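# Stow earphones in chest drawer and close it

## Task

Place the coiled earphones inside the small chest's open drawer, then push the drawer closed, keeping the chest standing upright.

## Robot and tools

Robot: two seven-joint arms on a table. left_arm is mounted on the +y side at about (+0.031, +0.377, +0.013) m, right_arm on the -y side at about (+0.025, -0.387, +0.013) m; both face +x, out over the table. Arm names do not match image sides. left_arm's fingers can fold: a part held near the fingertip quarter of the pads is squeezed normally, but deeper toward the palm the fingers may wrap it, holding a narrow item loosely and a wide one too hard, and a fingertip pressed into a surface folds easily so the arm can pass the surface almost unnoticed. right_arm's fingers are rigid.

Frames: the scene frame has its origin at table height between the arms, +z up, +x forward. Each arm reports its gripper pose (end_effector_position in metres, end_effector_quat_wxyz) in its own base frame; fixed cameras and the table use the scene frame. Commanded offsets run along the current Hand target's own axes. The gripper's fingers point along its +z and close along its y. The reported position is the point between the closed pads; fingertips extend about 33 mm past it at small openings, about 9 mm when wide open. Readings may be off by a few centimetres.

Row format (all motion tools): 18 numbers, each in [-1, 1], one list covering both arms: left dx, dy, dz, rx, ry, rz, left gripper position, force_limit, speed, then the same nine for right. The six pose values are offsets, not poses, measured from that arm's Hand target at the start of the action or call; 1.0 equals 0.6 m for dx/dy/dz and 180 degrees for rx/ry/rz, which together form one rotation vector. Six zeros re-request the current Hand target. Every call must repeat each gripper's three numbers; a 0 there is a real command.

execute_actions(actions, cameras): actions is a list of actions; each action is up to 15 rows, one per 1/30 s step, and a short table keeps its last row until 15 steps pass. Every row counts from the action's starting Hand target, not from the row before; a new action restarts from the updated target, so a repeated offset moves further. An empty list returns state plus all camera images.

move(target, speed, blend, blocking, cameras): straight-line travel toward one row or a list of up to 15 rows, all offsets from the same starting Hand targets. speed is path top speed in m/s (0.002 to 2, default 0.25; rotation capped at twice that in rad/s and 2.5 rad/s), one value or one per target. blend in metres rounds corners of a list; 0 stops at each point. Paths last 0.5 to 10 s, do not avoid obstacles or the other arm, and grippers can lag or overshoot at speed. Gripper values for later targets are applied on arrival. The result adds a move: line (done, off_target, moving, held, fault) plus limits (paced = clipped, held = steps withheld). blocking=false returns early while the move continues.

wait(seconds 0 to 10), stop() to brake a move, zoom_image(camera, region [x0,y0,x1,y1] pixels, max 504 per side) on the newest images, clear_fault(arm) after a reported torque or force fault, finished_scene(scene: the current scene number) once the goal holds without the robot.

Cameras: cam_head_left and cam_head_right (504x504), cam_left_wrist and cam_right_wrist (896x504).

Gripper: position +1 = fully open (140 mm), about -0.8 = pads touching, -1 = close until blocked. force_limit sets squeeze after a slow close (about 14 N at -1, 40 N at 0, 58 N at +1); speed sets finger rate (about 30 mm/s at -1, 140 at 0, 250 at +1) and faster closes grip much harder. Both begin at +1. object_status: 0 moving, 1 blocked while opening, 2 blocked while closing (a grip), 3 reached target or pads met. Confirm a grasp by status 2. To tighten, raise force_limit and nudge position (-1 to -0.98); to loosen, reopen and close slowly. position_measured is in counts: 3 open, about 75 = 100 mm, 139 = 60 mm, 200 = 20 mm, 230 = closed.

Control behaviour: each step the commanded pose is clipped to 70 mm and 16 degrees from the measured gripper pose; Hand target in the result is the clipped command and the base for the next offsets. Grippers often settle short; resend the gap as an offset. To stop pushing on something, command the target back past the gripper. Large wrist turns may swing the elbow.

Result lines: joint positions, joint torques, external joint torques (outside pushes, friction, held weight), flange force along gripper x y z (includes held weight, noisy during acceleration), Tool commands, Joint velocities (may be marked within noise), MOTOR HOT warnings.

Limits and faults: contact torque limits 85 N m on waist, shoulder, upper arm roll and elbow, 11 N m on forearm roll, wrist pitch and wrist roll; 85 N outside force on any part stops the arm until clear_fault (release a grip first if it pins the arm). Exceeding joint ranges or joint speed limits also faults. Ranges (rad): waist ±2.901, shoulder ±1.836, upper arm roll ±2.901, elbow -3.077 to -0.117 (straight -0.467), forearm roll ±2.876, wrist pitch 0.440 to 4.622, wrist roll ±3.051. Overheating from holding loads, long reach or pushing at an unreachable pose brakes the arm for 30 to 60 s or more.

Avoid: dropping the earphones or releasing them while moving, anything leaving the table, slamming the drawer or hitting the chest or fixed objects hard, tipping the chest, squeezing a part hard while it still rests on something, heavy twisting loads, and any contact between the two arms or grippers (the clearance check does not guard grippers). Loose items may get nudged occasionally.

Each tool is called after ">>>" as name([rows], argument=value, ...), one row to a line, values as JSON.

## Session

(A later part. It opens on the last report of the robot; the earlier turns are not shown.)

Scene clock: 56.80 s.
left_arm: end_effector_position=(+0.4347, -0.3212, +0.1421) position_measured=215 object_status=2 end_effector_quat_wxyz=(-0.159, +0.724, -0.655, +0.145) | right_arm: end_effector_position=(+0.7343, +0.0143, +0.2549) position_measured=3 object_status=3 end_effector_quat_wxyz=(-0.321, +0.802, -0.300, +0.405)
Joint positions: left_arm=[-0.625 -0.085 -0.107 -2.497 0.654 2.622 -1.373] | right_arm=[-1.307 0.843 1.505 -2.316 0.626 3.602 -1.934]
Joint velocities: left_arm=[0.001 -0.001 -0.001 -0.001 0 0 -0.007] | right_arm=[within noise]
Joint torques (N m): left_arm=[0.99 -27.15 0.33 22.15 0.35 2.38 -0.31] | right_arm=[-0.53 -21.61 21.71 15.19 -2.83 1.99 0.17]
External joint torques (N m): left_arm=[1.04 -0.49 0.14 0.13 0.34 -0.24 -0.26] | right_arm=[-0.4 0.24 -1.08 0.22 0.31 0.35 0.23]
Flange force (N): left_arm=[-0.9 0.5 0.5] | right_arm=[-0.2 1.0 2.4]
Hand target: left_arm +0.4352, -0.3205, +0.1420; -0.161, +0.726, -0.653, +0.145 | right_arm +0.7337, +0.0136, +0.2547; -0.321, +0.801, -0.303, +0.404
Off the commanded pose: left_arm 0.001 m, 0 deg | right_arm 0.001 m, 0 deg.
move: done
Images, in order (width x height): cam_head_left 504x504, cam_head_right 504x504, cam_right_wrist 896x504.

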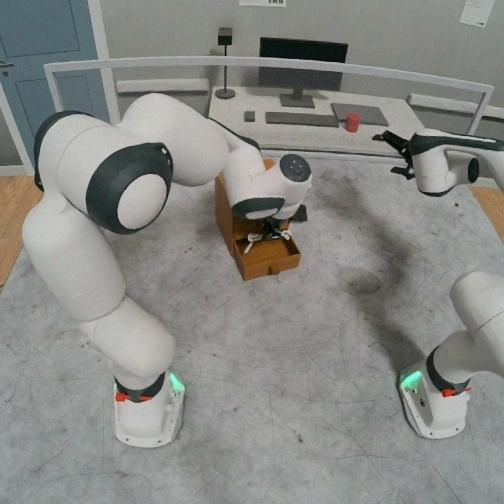

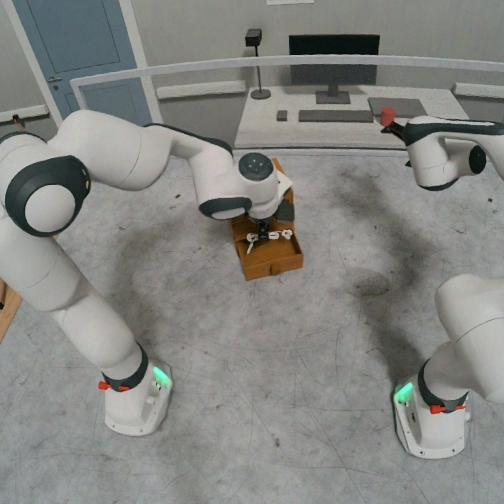

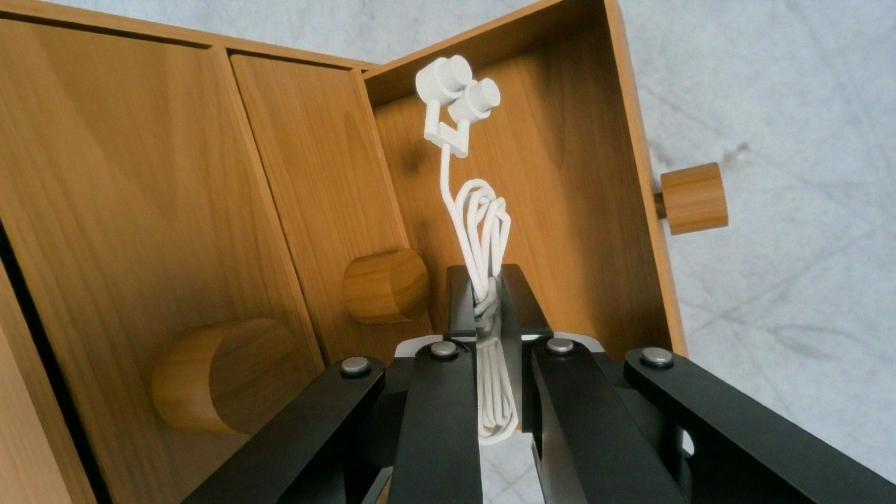

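>>> move([
  [0, 0.0493, 0.1057, 0, 0, 0, -1, -0.8, -1, 0, 0, 0, 0, 0, 0, 1, 1, 1],
], speed=[0.12], cameras=["cam_right_wrist", "cam_head_right", "cam_head_left"])

>>> zoom_image(camera="cam_head_left", region=[200, 180, 340, 290])

>>> zoom_image(camera="cam_head_right", region=[200, 180, 340, 290])

Scene clock: 59.83 s.
left_arm: end_effector_position=(+0.4348, -0.3193, +0.0721) position_measured=215 object_status=2 end_effector_quat_wxyz=(-0.162, +0.725, -0.655, +0.143) | right_arm: end_effector_position=(+0.7343, +0.0143, +0.2549) position_measured=3 object_status=3 end_effector_quat_wxyz=(-0.321, +0.802, -0.300, +0.405)
Joint positions: left_arm=[-0.612 0.082 -0.084 -2.489 0.905 2.735 -1.609] | right_arm=[-1.307 0.843 1.505 -2.316 0.626 3.602 -1.934]
Joint velocities: left_arm=[0.001 0 0 0 0 0.002 -0.007] | right_arm=[within noise]
Joint torques (N m): left_arm=[0.27 -30.38 0.82 19.22 0 2.35 -0.36] | right_arm=[-0.66 -21.66 21.68 15.26 -2.81 1.99 0.18]
External joint torques (N m): left_arm=[0.25 -0.37 1.03 -0.37 0.31 0.03 -0.32] | right_arm=[-0.85 0.33 -1.34 0.43 0.35 0.37 0.24]
Flange force (N): left_arm=[-2.9 1.9 1.4] | right_arm=[0.5 1.6 2.0]
Hand target: left_arm +0.4352, -0.3205, +0.0720; -0.161, +0.726, -0.653, +0.145 | right_arm +0.7337, +0.0136, +0.2547; -0.321, +0.801, -0.303, +0.404
Off the commanded pose: left_arm 0.001 m, 0 deg | right_arm 0.001 m, 0 deg.
move: done
Images, in order (width x height): cam_head_left 504x504, cam_head_right 504x504, cam_right_wrist 896x504.

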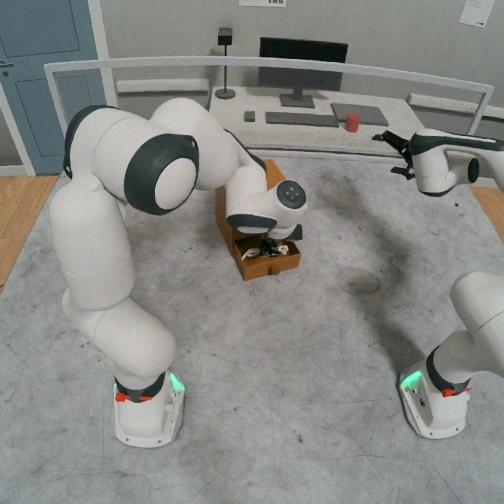

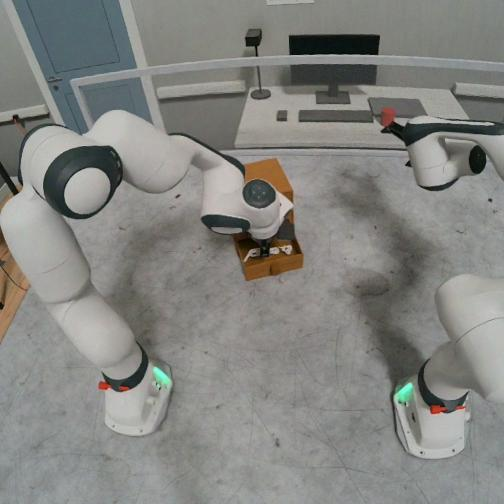

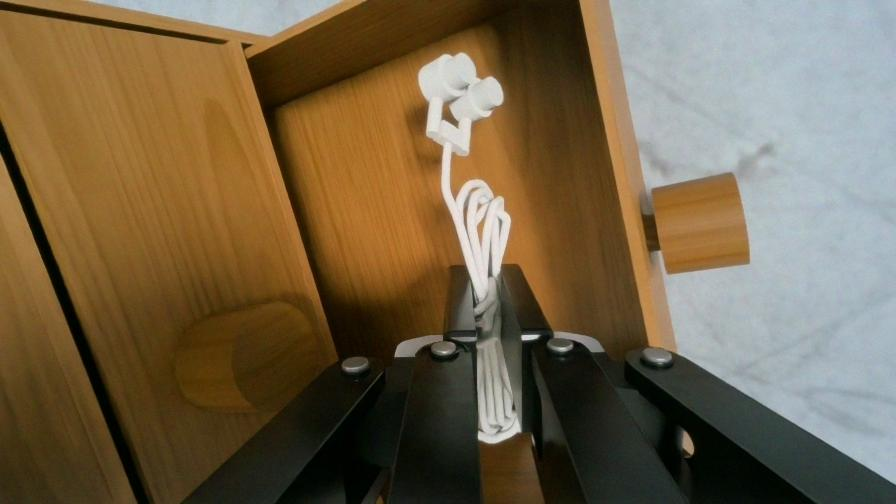

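Scaled by 3.600 from the camera's 504x504 image, which has a finer 720x720 frame.

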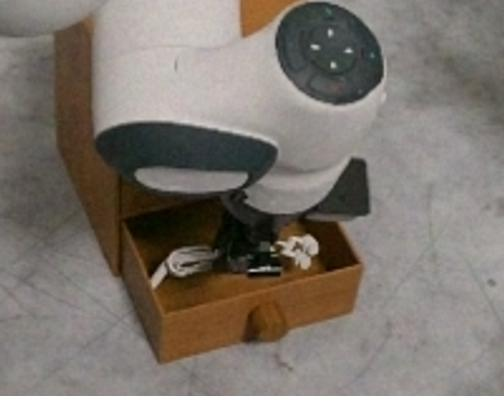

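Scaled by 3.600 from the camera's 504x504 image, which has a finer 720x720 frame.

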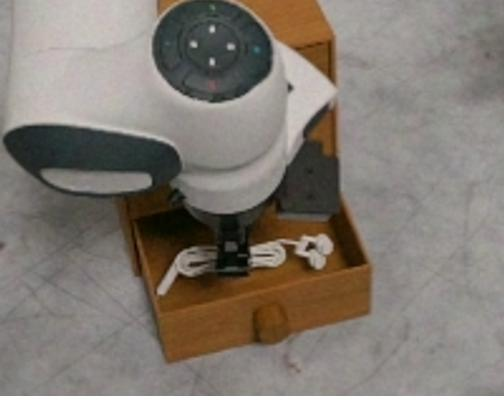

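>>> move([
  [0.0208, -0.0262, -0.043, 0, 0, 0, -1, -0.8, -1, 0, 0, 0, 0, 0, 0, 1, 1, 1],
], speed=[0.12], cameras=["cam_right_wrist", "cam_head_right", "cam_head_left"])

>>> zoom_image(camera="cam_head_left", region=[220, 210, 320, 290])

>>> zoom_image(camera="cam_head_right", region=[220, 210, 320, 290])

Scene clock: 62.10 s.
left_arm: end_effector_position=(+0.4393, -0.3322, +0.1007) position_measured=215 object_status=2 end_effector_quat_wxyz=(-0.160, +0.727, -0.652, +0.145) | right_arm: end_effector_position=(+0.7343, +0.0143, +0.2549) position_measured=3 object_status=3 end_effector_quat_wxyz=(-0.321, +0.802, -0.300, +0.405)
Joint positions: left_arm=[-0.618 0.038 -0.109 -2.462 0.789 2.681 -1.519] | right_arm=[-1.307 0.843 1.505 -2.316 0.626 3.602 -1.934]
Joint velocities: left_arm=[-0.001 0.001 -0.002 0 0 0 0.007] | right_arm=[within noise]
Joint torques (N m): left_arm=[0.56 -30.64 -0.04 21.02 -0.5 2.24 0.07] | right_arm=[-0.57 -21.56 21.67 15.26 -2.81 1.99 0.15]
External joint torques (N m): left_arm=[0.63 -0.97 0.15 0.21 -0.34 -0.23 0.12] | right_arm=[-0.56 0.37 -1.25 0.31 0.34 0.35 0.21]
Flange force (N): left_arm=[-1.6 -1.4 -3.9] | right_arm=[0.0 1.4 2.6]
Hand target: left_arm +0.4398, -0.3325, +0.1020; -0.161, +0.726, -0.653, +0.145 | right_arm +0.7337, +0.0136, +0.2547; -0.321, +0.801, -0.303, +0.404
Off the commanded pose: left_arm 0.001 m, 0 deg | right_arm 0.001 m, 0 deg.
move: done
Images, in order (width x height): cam_head_left 504x504, cam_head_right 504x504, cam_right_wrist 896x504.

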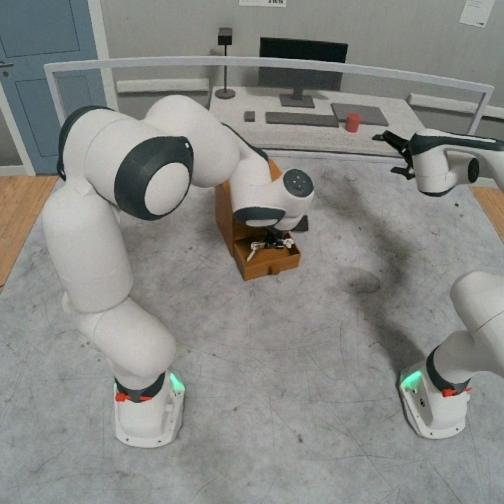

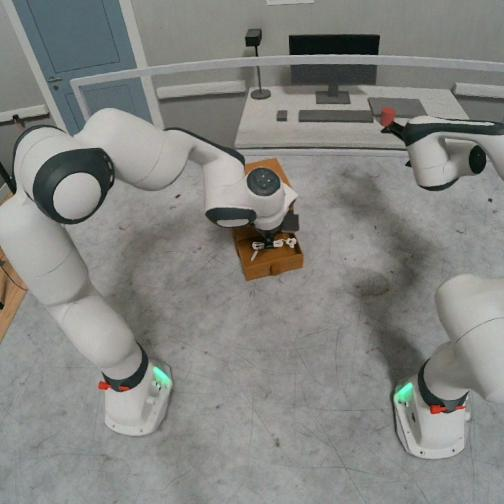

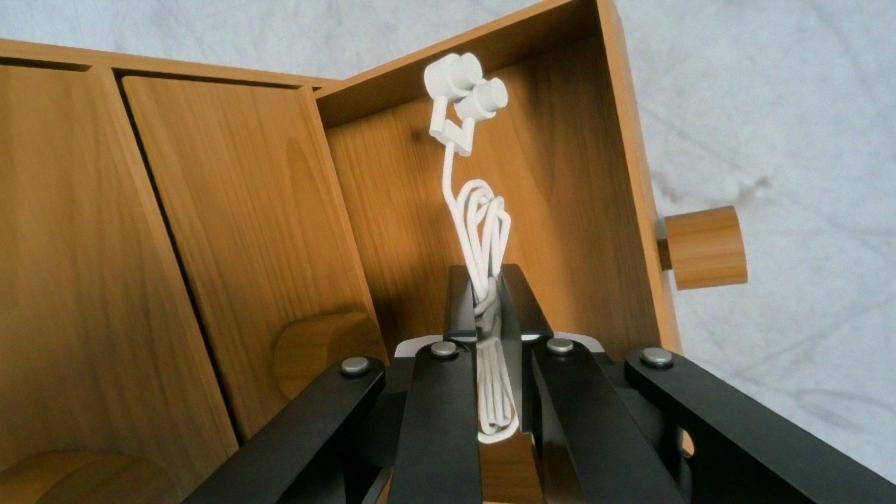

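Scaled by 5.040 from the camera's 504x504 image, which has a finer 720x720 frame.

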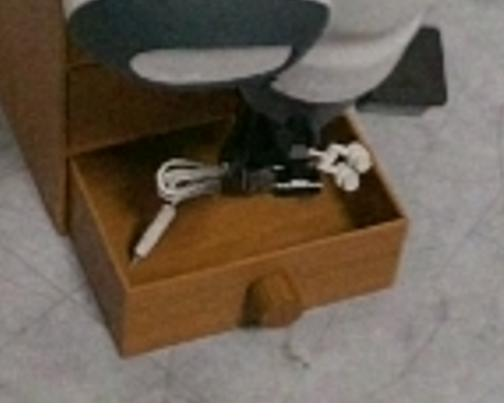

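Scaled by 5.040 from the camera's 504x504 image, which has a finer 720x720 frame.

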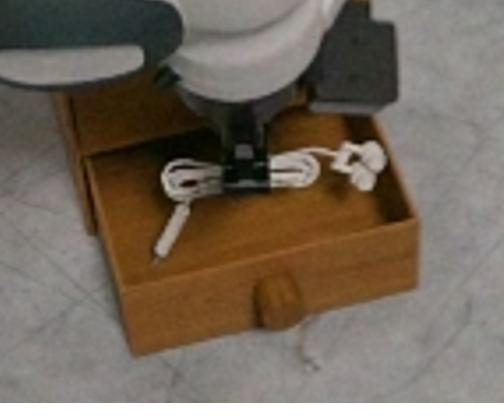

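>>> move([
  [0.002, 0.0227, 0.0905, 0, 0, 0, -1, -0.8, -1, 0, 0, 0, 0, 0, 0, 1, 1, 1],
], speed=[0.08], cameras=["cam_right_wrist", "cam_head_right", "cam_head_left"])

>>> zoom_image(camera="cam_head_left", region=[220, 210, 320, 290])

>>> zoom_image(camera="cam_head_right", region=[220, 210, 320, 290])

Scene clock: 64.57 s.
left_arm: end_effector_position=(+0.4500, -0.3315, +0.0471) position_measured=215 object_status=2 end_effector_quat_wxyz=(-0.162, +0.725, -0.655, +0.143) | right_arm: end_effector_position=(+0.7343, +0.0143, +0.2549) position_measured=3 object_status=3 end_effector_quat_wxyz=(-0.321, +0.802, -0.300, +0.405)
Joint positions: left_arm=[-0.632 0.191 -0.055 -2.413 0.975 2.756 -1.675] | right_arm=[-1.307 0.843 1.505 -2.316 0.626 3.602 -1.934]
Joint velocities: left_arm=[0 -0.001 0 -0.001 0.001 -0.001 -0.005] | right_arm=[within noise]
Joint torques (N m): left_arm=[0.27 -33.58 0.7 18.79 -0.05 2.24 -0.33] | right_arm=[-0.56 -21.59 21.68 15.24 -2.81 1.99 0.18]
External joint torques (N m): left_arm=[0.33 -0.49 1.18 -0.26 0.31 -0.02 -0.29] | right_arm=[-0.58 0.32 -1.22 0.34 0.34 0.36 0.24]
Flange force (N): left_arm=[-3.2 1.9 1.1] | right_arm=[0.1 1.3 2.5]
Hand target: left_arm +0.4505, -0.3326, +0.0470; -0.161, +0.726, -0.653, +0.145 | right_arm +0.7337, +0.0136, +0.2547; -0.321, +0.801, -0.303, +0.404
Off the commanded pose: left_arm 0.001 m, 0 deg | right_arm 0.001 m, 0 deg.
move: done
Images, in order (width x height): cam_head_left 504x504, cam_head_right 504x504, cam_right_wrist 896x504.

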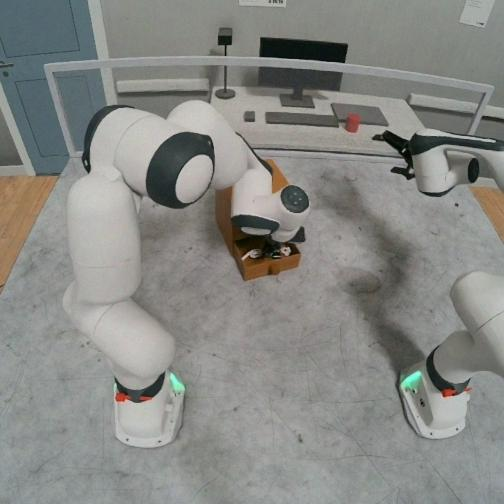

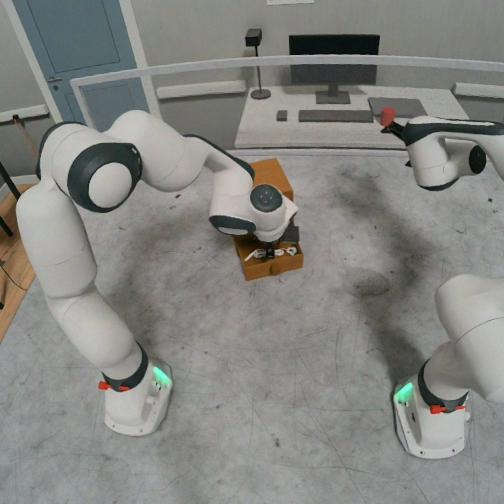

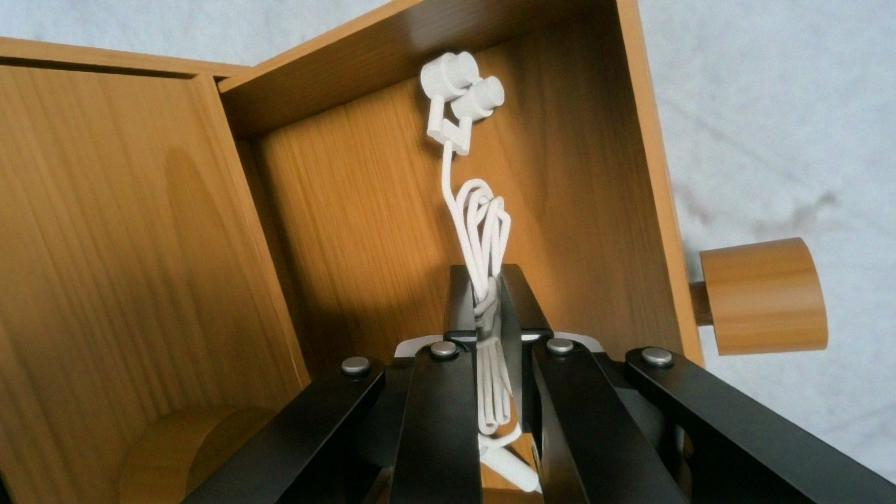

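Scaled by 5.040 from the camera's 504x504 image, which has a finer 720x720 frame.

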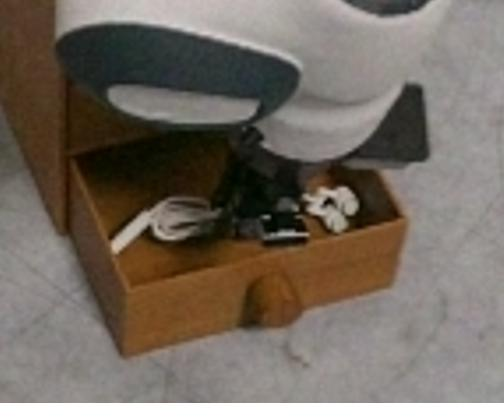

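Scaled by 5.040 from the camera's 504x504 image, which has a finer 720x720 frame.

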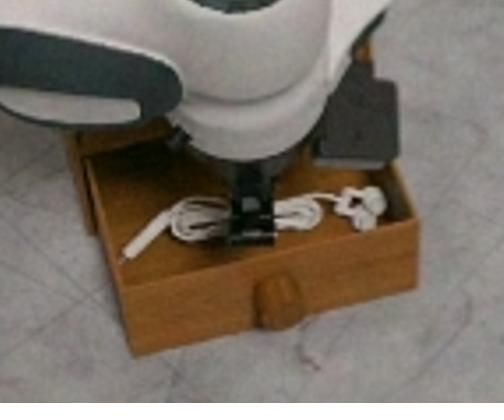

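>>> zoom_image(camera="cam_right_wrist", region=[380, 330, 620, 504])

Scaled by 2.100 from the camera's 896x504 image, which has a finer 1280x720 frame.

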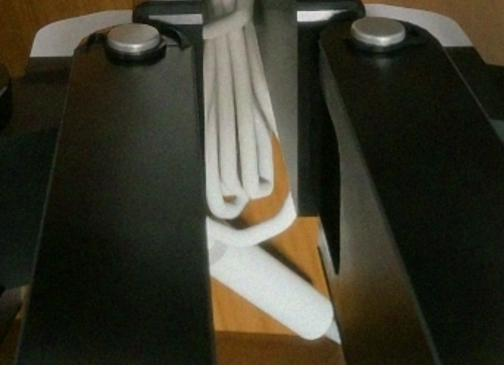

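>>> move([
  [0.0022, 0.0087, -0.0005, 0, 0, 0, -1, -0.8, -1, 0, 0, 0, 0, 0, 0, 1, 1, 1],
  [0.0022, 0.0087, -0.0005, 0, 0, 0, -0.25, -0.8, -1, 0, 0, 0, 0, 0, 0, 1, 1, 1],
], speed=[0.05, 0.05], cameras=["cam_right_wrist", "cam_head_right", "cam_head_left"])

>>> zoom_image(camera="cam_head_right", region=[220, 210, 320, 290])

Scene clock: 68.80 s.
left_arm: end_effector_position=(+0.4471, -0.3341, +0.0465) position_measured=160 object_status=0 end_effector_quat_wxyz=(-0.162, +0.725, -0.653, +0.145) | right_arm: end_effector_position=(+0.7343, +0.0143, +0.2549) position_measured=3 object_status=3 end_effector_quat_wxyz=(-0.321, +0.802, -0.300, +0.405)
Joint positions: left_arm=[-0.641 0.191 -0.054 -2.415 0.986 2.756 -1.696] | right_arm=[-1.307 0.843 1.505 -2.316 0.626 3.602 -1.934]
Joint torques (N m): left_arm=[0.09 -33.23 0.2 17.77 -0.11 2.18 -0.3] | right_arm=[-0.58 -21.66 21.67 15.21 -2.82 2 0.23]
External joint torques (N m): left_arm=[0.24 -0.18 0.77 -1.24 0.25 -0.07 -0.26] | right_arm=[-0.41 0.21 -1.13 0.2 0.32 0.35 0.29]
Flange force (N): left_arm=[-4.5 3.0 -0.2] | right_arm=[-0.2 0.9 2.4]
Hand target: left_arm +0.4458, -0.3344, +0.0451; -0.161, +0.726, -0.653, +0.145 | right_arm +0.7337, +0.0136, +0.2547; -0.321, +0.801, -0.303, +0.404
Off the commanded pose: left_arm 0.002 m, 0 deg | right_arm 0.001 m, 0 deg.
move: done
Images, in order (width x height): cam_head_left 504x504, cam_head_right 504x504, cam_right_wrist 896x504.

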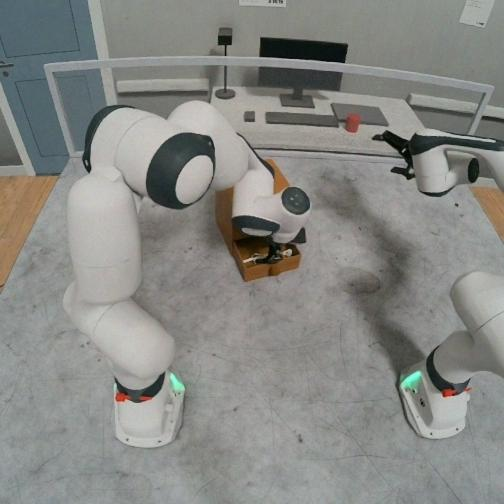

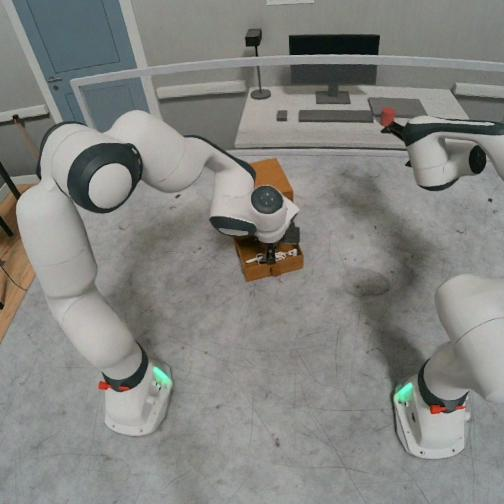

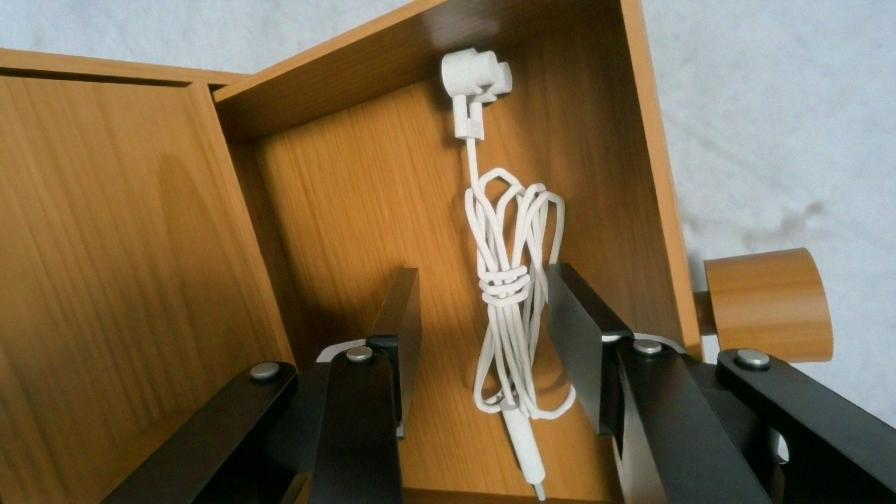

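Scaled by 5.040 from the camera's 504x504 image, which has a finer 720x720 frame.

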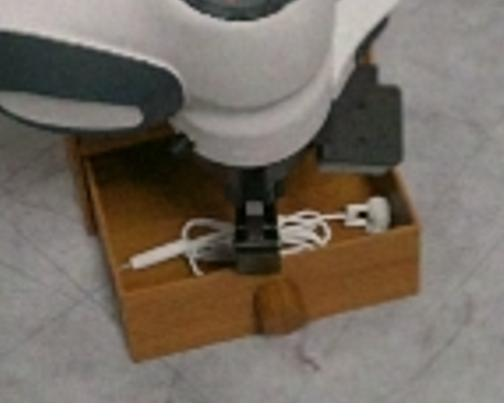

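>>> move([
  [0, 0, -0.2167, 0, 0, 0, -0.25, -0.8, -1, 0, 0, 0, 0, 0, 0, 1, 1, 1],
  [0.0847, 0.1613, -0.307, -0.0155, -0.0407, 0.4252, -0.85, -0.8, 0, 0, 0, 0, 0, 0, 0, 1, 1, 1],
], speed=[0.12, 0.3], blend=[0.03, 0], cameras=["cam_right_wrist", "cam_head_right", "cam_head_left"])

>>> zoom_image(camera="cam_head_right", region=[220, 210, 320, 290])

Scene clock: 76.00 s.
left_arm: end_effector_position=(+0.2867, -0.4031, +0.1715) position_measured=233 object_status=3 end_effector_quat_wxyz=(+0.239, -0.177, +0.954, +0.042) | right_arm: end_effector_position=(+0.7343, +0.0143, +0.2549) position_measured=3 object_status=3 end_effector_quat_wxyz=(-0.321, +0.802, -0.300, +0.405)
Joint positions: left_arm=[-1.045 -0.101 -0.151 -2.382 0.601 2.2 -0.372] | right_arm=[-1.307 0.843 1.505 -2.316 0.626 3.602 -1.934]
Joint torques (N m): left_arm=[0.59 -27.18 0.95 22.83 0.39 1.61 0.2] | right_arm=[-0.63 -21.69 21.68 15.22 -2.81 1.99 0.15]
External joint torques (N m): left_arm=[0.72 -0.26 0.74 0.04 -0.31 -0.27 0.22] | right_arm=[-0.56 0.18 -1.14 0.27 0.33 0.35 0.21]
Flange force (N): left_arm=[-2.1 0.6 -0.8] | right_arm=[0.2 0.9 2.0]
Hand target: left_arm +0.2865, -0.4023, +0.1711; +0.238, -0.176, +0.954, +0.044 | right_arm +0.7337, +0.0136, +0.2547; -0.321, +0.801, -0.303, +0.404
Off the commanded pose: left_arm 0.001 m, 0 deg | right_arm 0.001 m, 0 deg.
move: done
Images, in order (width x height): cam_head_left 504x504, cam_head_right 504x504, cam_right_wrist 896x504.

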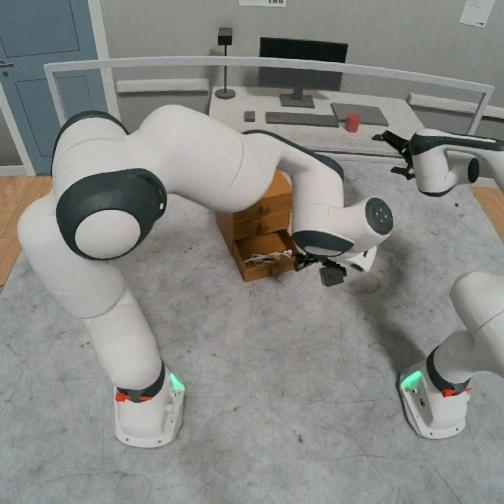

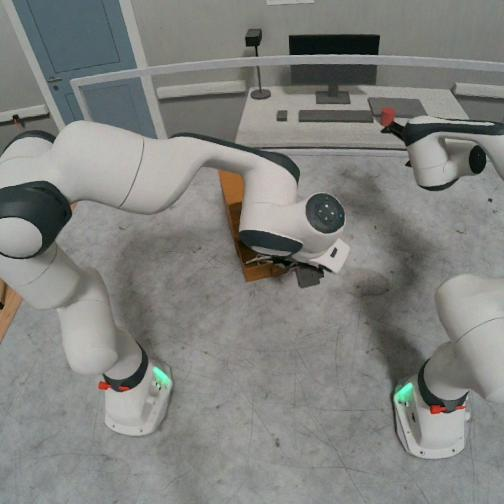

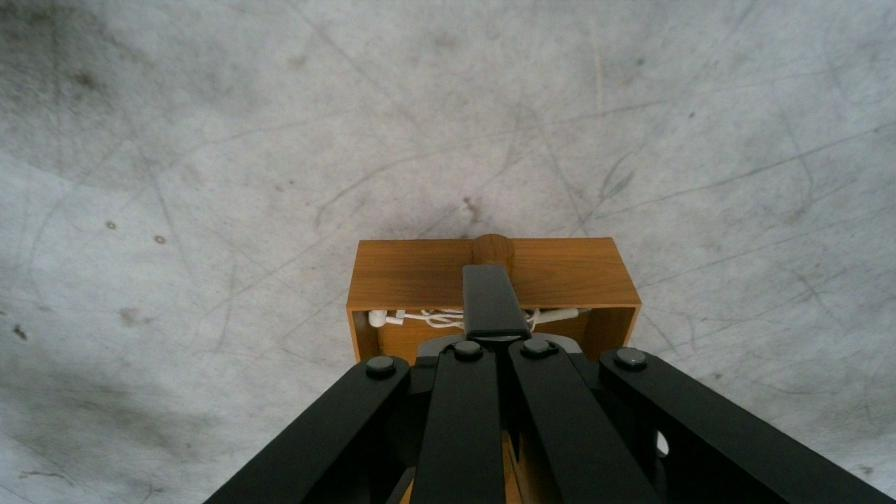

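Scaled by 5.040 from the camera's 504x504 image, which has a finer 720x720 frame.

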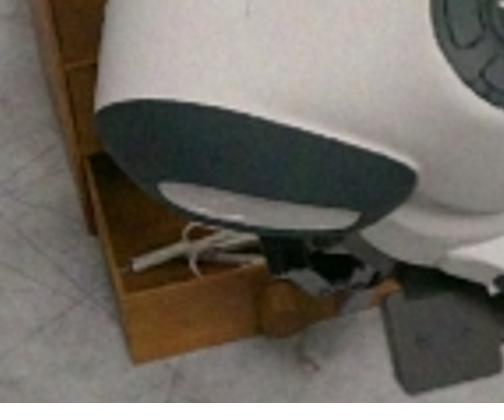

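>>> move([
  [0.0522, 0.0203, 0.2045, 0, 0, 0, -0.85, -0.8, 0, 0, 0, 0, 0, 0, 0, 1, 1, 1],
], speed=[0.18], cameras=["cam_right_wrist", "cam_head_right", "cam_head_left"])

>>> zoom_image(camera="cam_head_left", region=[220, 210, 320, 290])

Scene clock: 79.60 s.
left_arm: end_effector_position=(+0.3098, -0.3786, +0.0483) position_measured=233 object_status=3 end_effector_quat_wxyz=(+0.238, -0.175, +0.954, +0.047) | right_arm: end_effector_position=(+0.7343, +0.0143, +0.2549) position_measured=3 object_status=3 end_effector_quat_wxyz=(-0.321, +0.802, -0.300, +0.405)
Joint positions: left_arm=[-0.998 0.131 -0.089 -2.456 0.851 2.454 -0.584] | right_arm=[-1.307 0.843 1.505 -2.316 0.626 3.602 -1.934]
Joint velocities: left_arm=[0 0 0 0 0.001 0 -0.006] | right_arm=[within noise]
Joint torques (N m): left_arm=[0.27 -31.34 0.76 18.67 0.43 1.7 -0.2] | right_arm=[-0.62 -21.6 21.66 15.26 -2.82 1.99 0.14]
External joint torques (N m): left_arm=[0.31 -0.3 1.09 -0.29 0.32 0.07 -0.18] | right_arm=[-0.65 0.29 -1.24 0.37 0.32 0.36 0.2]
Flange force (N): left_arm=[-1.0 2.4 1.6] | right_arm=[0.3 1.3 2.3]
Hand target: left_arm +0.3101, -0.3803, +0.0481; +0.238, -0.176, +0.954, +0.044 | right_arm +0.7337, +0.0136, +0.2547; -0.321, +0.801, -0.303, +0.404
Off the commanded pose: left_arm 0.002 m, 0 deg | right_arm 0.001 m, 0 deg.
move: done
Images, in order (width x height): cam_head_left 504x504, cam_head_right 504x504, cam_right_wrist 896x504.

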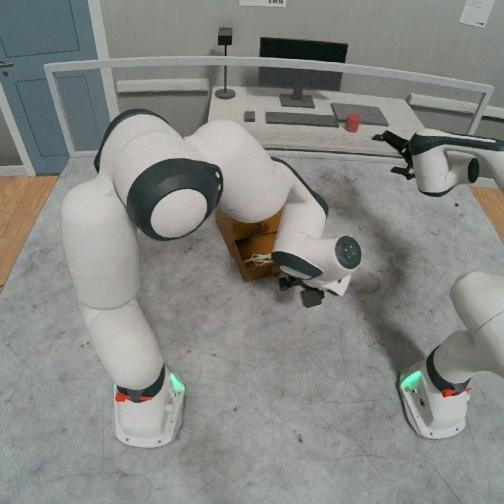

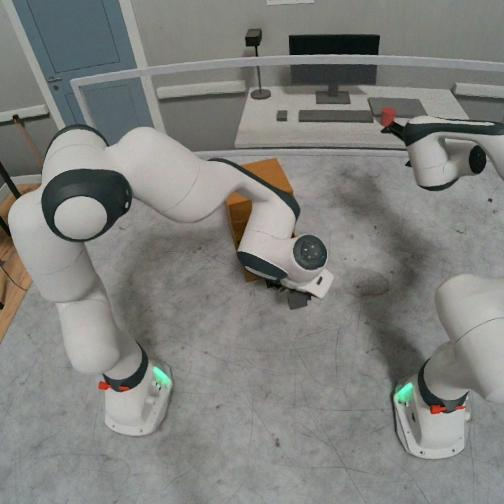

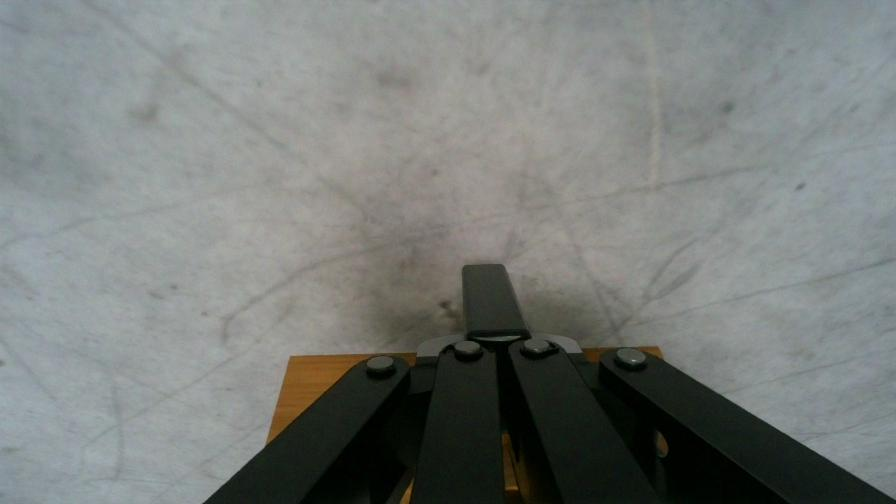

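Scaled by 5.040 from the camera's 504x504 image, which has a finer 720x720 frame.

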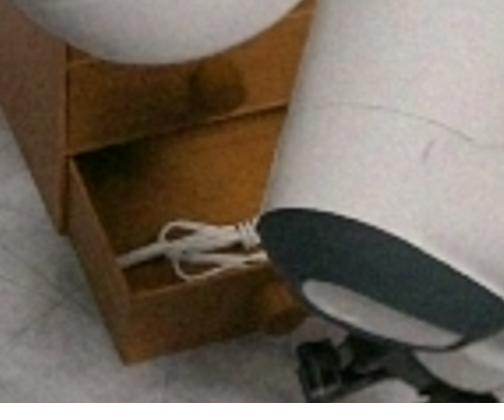

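>>> move([
  [-0.0589, -0.003, 0.0313, 0, 0, 0, -0.85, -0.8, 0, 0, 0, 0, 0, 0, 0, 1, 1, 1],
], speed=[0.04], cameras=["cam_right_wrist", "cam_head_right", "cam_head_left"])

>>> zoom_image(camera="cam_head_left", region=[220, 210, 320, 290])

Scene clock: 81.67 s.
left_arm: end_effector_position=(+0.3468, -0.3663, +0.0480) position_measured=233 object_status=3 end_effector_quat_wxyz=(+0.238, -0.180, +0.953, +0.045) | right_arm: end_effector_position=(+0.7343, +0.0143, +0.2549) position_measured=3 object_status=3 end_effector_quat_wxyz=(-0.321, +0.802, -0.300, +0.405)
Joint positions: left_arm=[-0.947 0.147 -0.051 -2.44 0.883 2.492 -0.543] | right_arm=[-1.307 0.843 1.505 -2.316 0.626 3.602 -1.934]
Joint velocities: left_arm=[-0.001 0.001 0.001 0 -0.001 0 0.006] | right_arm=[within noise]
Joint torques (N m): left_arm=[1.23 -32.05 0.73 19.21 0.44 1.76 0.08] | right_arm=[-0.61 -21.58 21.64 15.27 -2.83 1.99 0.18]
External joint torques (N m): left_arm=[1.16 -0.36 0.86 0.24 0.4 0.09 0.09] | right_arm=[-0.47 0.27 -1.12 0.33 0.3 0.35 0.24]
Flange force (N): left_arm=[-2.3 1.1 1.6] | right_arm=[0.0 1.0 2.5]
Hand target: left_arm +0.3481, -0.3677, +0.0481; +0.238, -0.176, +0.954, +0.044 | right_arm +0.7337, +0.0136, +0.2547; -0.321, +0.801, -0.303, +0.404
Off the commanded pose: left_arm 0.002 m, 1 deg | right_arm 0.001 m, 0 deg.
move: done
Images, in order (width x height): cam_head_left 504x504, cam_head_right 504x504, cam_right_wrist 896x504.

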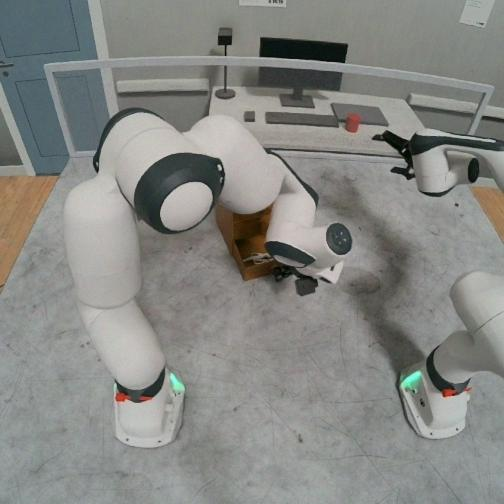

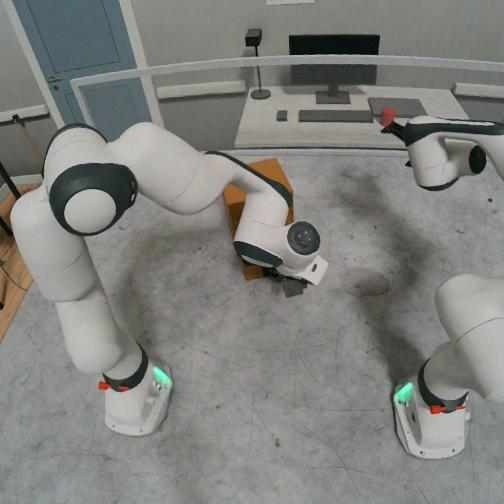

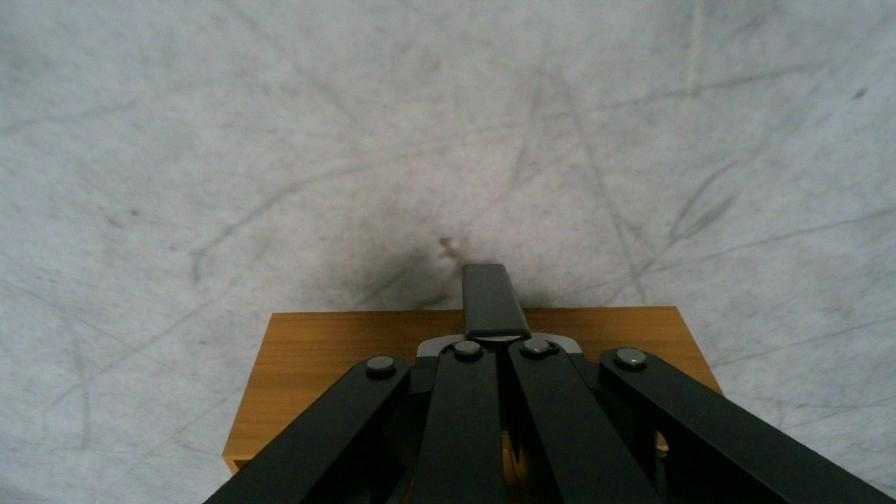

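Scaled by 5.040 from the camera's 504x504 image, which has a finer 720x720 frame.

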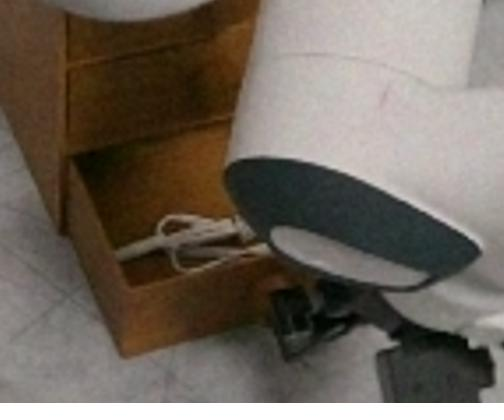

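>>> move([
  [-0.0883, 0, 0.047, 0, 0, 0, -0.85, -0.8, 0, 0, 0, 0, 0, 0, 0, 1, 1, 1],
], speed=[0.05], cameras=["cam_right_wrist", "cam_head_right", "cam_head_left"])

>>> zoom_image(camera="cam_head_left", region=[200, 150, 320, 290])

Scene clock: 83.97 s.
left_arm: end_effector_position=(+0.4032, -0.3448, +0.0480) position_measured=233 object_status=3 end_effector_quat_wxyz=(+0.238, -0.181, +0.953, +0.045) | right_arm: end_effector_position=(+0.7343, +0.0143, +0.2549) position_measured=3 object_status=3 end_effector_quat_wxyz=(-0.321, +0.802, -0.300, +0.405)
Joint positions: left_arm=[-0.866 0.181 0 -2.402 0.919 2.549 -0.456] | right_arm=[-1.307 0.843 1.505 -2.316 0.626 3.602 -1.934]
Joint velocities: left_arm=[0.002 0.001 0 0 0.001 0.001 0.007] | right_arm=[within noise]
Joint torques (N m): left_arm=[1.11 -33.22 0.68 19.2 0.29 1.85 0.16] | right_arm=[-0.64 -21.59 21.65 15.29 -2.82 1.99 0.17]
External joint torques (N m): left_arm=[1.06 -0.04 0.63 -0.1 0.37 0.07 0.17] | right_arm=[-0.47 0.3 -1.14 0.27 0.32 0.34 0.23]
Flange force (N): left_arm=[-1.7 1.5 1.5] | right_arm=[0.0 1.1 2.5]
Hand target: left_arm +0.4042, -0.3462, +0.0481; +0.238, -0.176, +0.954, +0.044 | right_arm +0.7337, +0.0136, +0.2547; -0.321, +0.801, -0.303, +0.404
Off the commanded pose: left_arm 0.002 m, 1 deg | right_arm 0.001 m, 0 deg.
move: done
Images, in order (width x height): cam_head_left 504x504, cam_head_right 504x504, cam_right_wrist 896x504.

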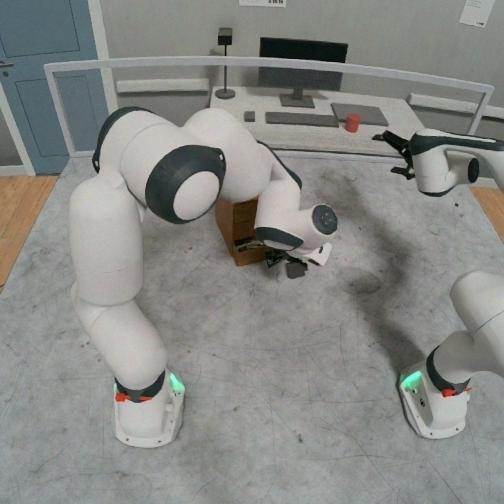

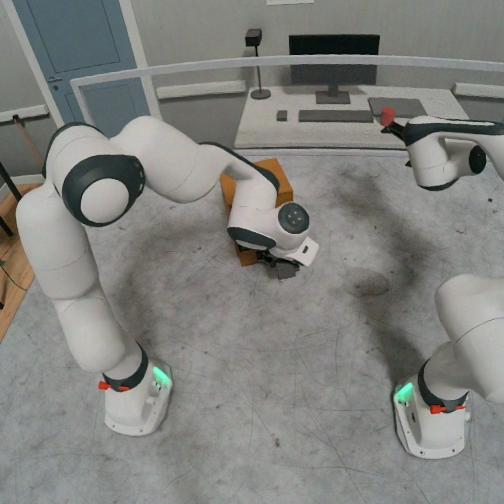

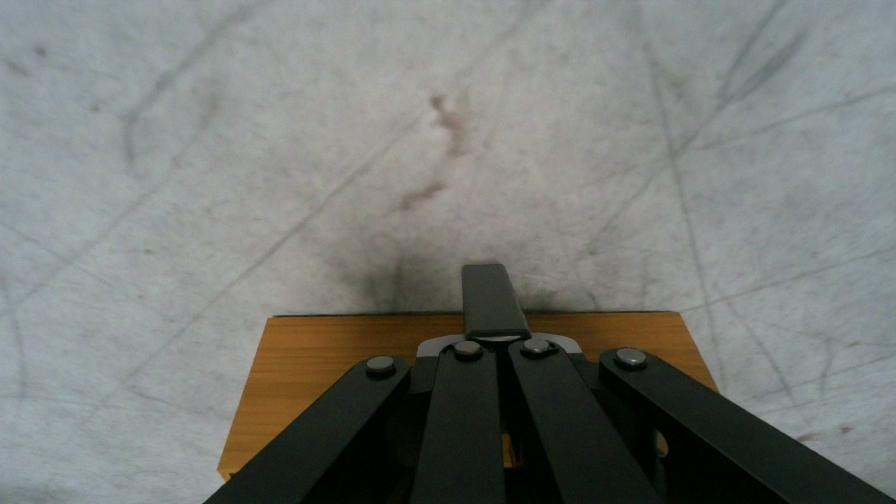

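Scaled by 3.600 from the camera's 504x504 image, which has a finer 720x720 frame.

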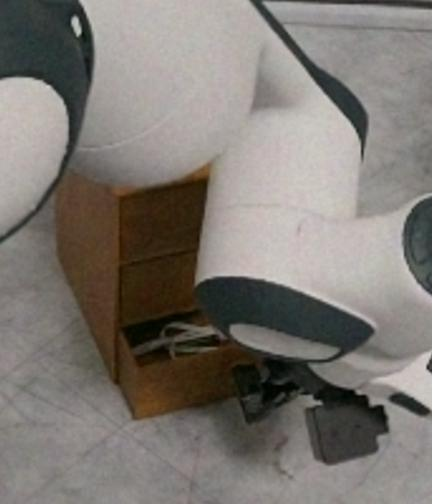

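>>> move([
  [-0.0589, 0, 0.0313, 0, 0, 0, -0.85, -0.8, 0, 0, 0, 0, 0, 0, 0, 1, 1, 1],
], speed=[0.05], cameras=["cam_right_wrist", "cam_head_right", "cam_head_left"])

>>> zoom_image(camera="cam_head_left", region=[200, 150, 320, 290])

Scene clock: 86.07 s.
left_arm: end_effector_position=(+0.4405, -0.3311, +0.0483) position_measured=233 object_status=3 end_effector_quat_wxyz=(+0.238, -0.181, +0.953, +0.044) | right_arm: end_effector_position=(+0.7343, +0.0143, +0.2549) position_measured=3 object_status=3 end_effector_quat_wxyz=(-0.321, +0.802, -0.300, +0.405)
Joint positions: left_arm=[-0.812 0.211 0.027 -2.363 0.93 2.584 -0.392] | right_arm=[-1.307 0.843 1.505 -2.316 0.626 3.602 -1.934]
Joint velocities: left_arm=[-0.001 0 0 0 0 0 0.008] | right_arm=[within noise]
Joint torques (N m): left_arm=[1.31 -34.25 0.94 19.32 0.18 1.85 0.15] | right_arm=[-0.63 -21.62 21.69 15.23 -2.81 1.99 0.14]
External joint torques (N m): left_arm=[1.3 -0.18 0.79 0.02 0.31 0.02 0.16] | right_arm=[-0.55 0.26 -1.14 0.26 0.32 0.35 0.2]
Flange force (N): left_arm=[-2.1 1.7 1.2] | right_arm=[0.0 1.2 2.1]
Hand target: left_arm +0.4416, -0.3320, +0.0481; +0.238, -0.176, +0.954, +0.044 | right_arm +0.7337, +0.0136, +0.2547; -0.321, +0.801, -0.303, +0.404
Off the commanded pose: left_arm 0.001 m, 1 deg | right_arm 0.001 m, 0 deg.
move: done
Images, in order (width x height): cam_head_left 504x504, cam_head_right 504x504, cam_right_wrist 896x504.

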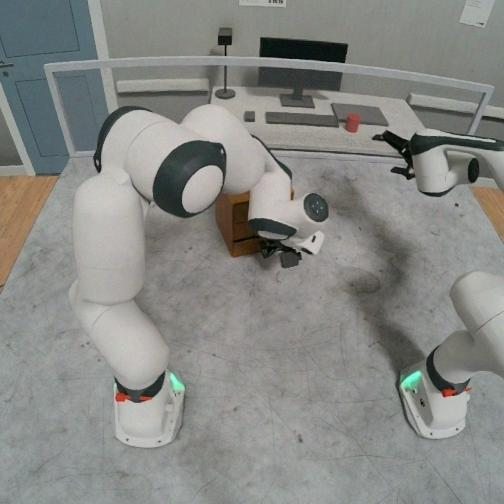

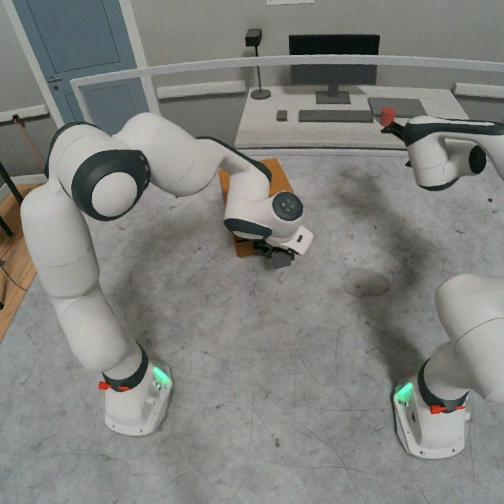

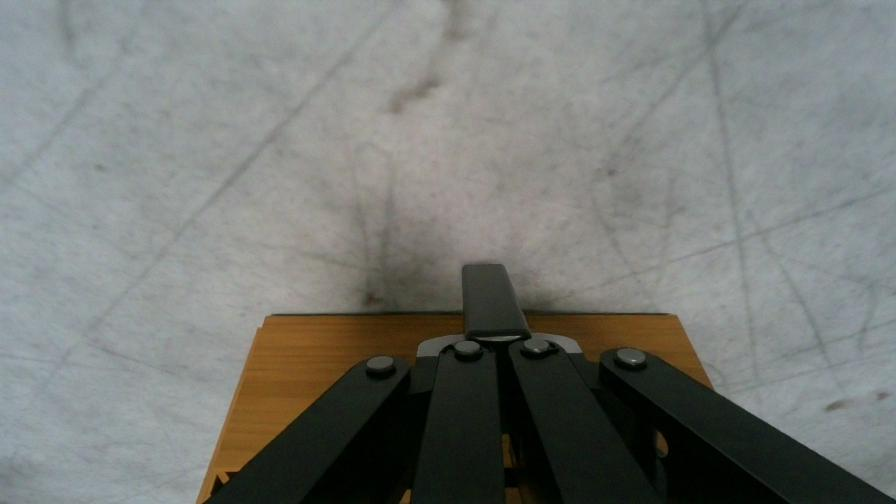

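Scaled by 3.600 from the camera's 504x504 image, which has a finer 720x720 frame.

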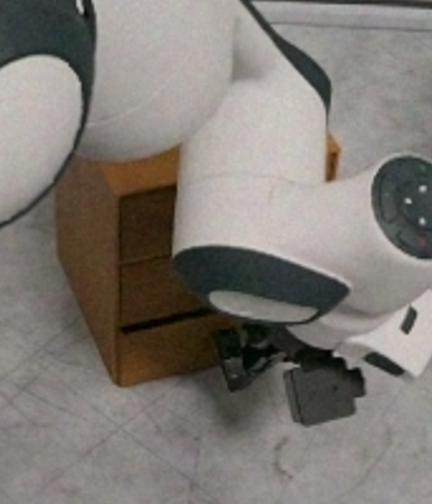

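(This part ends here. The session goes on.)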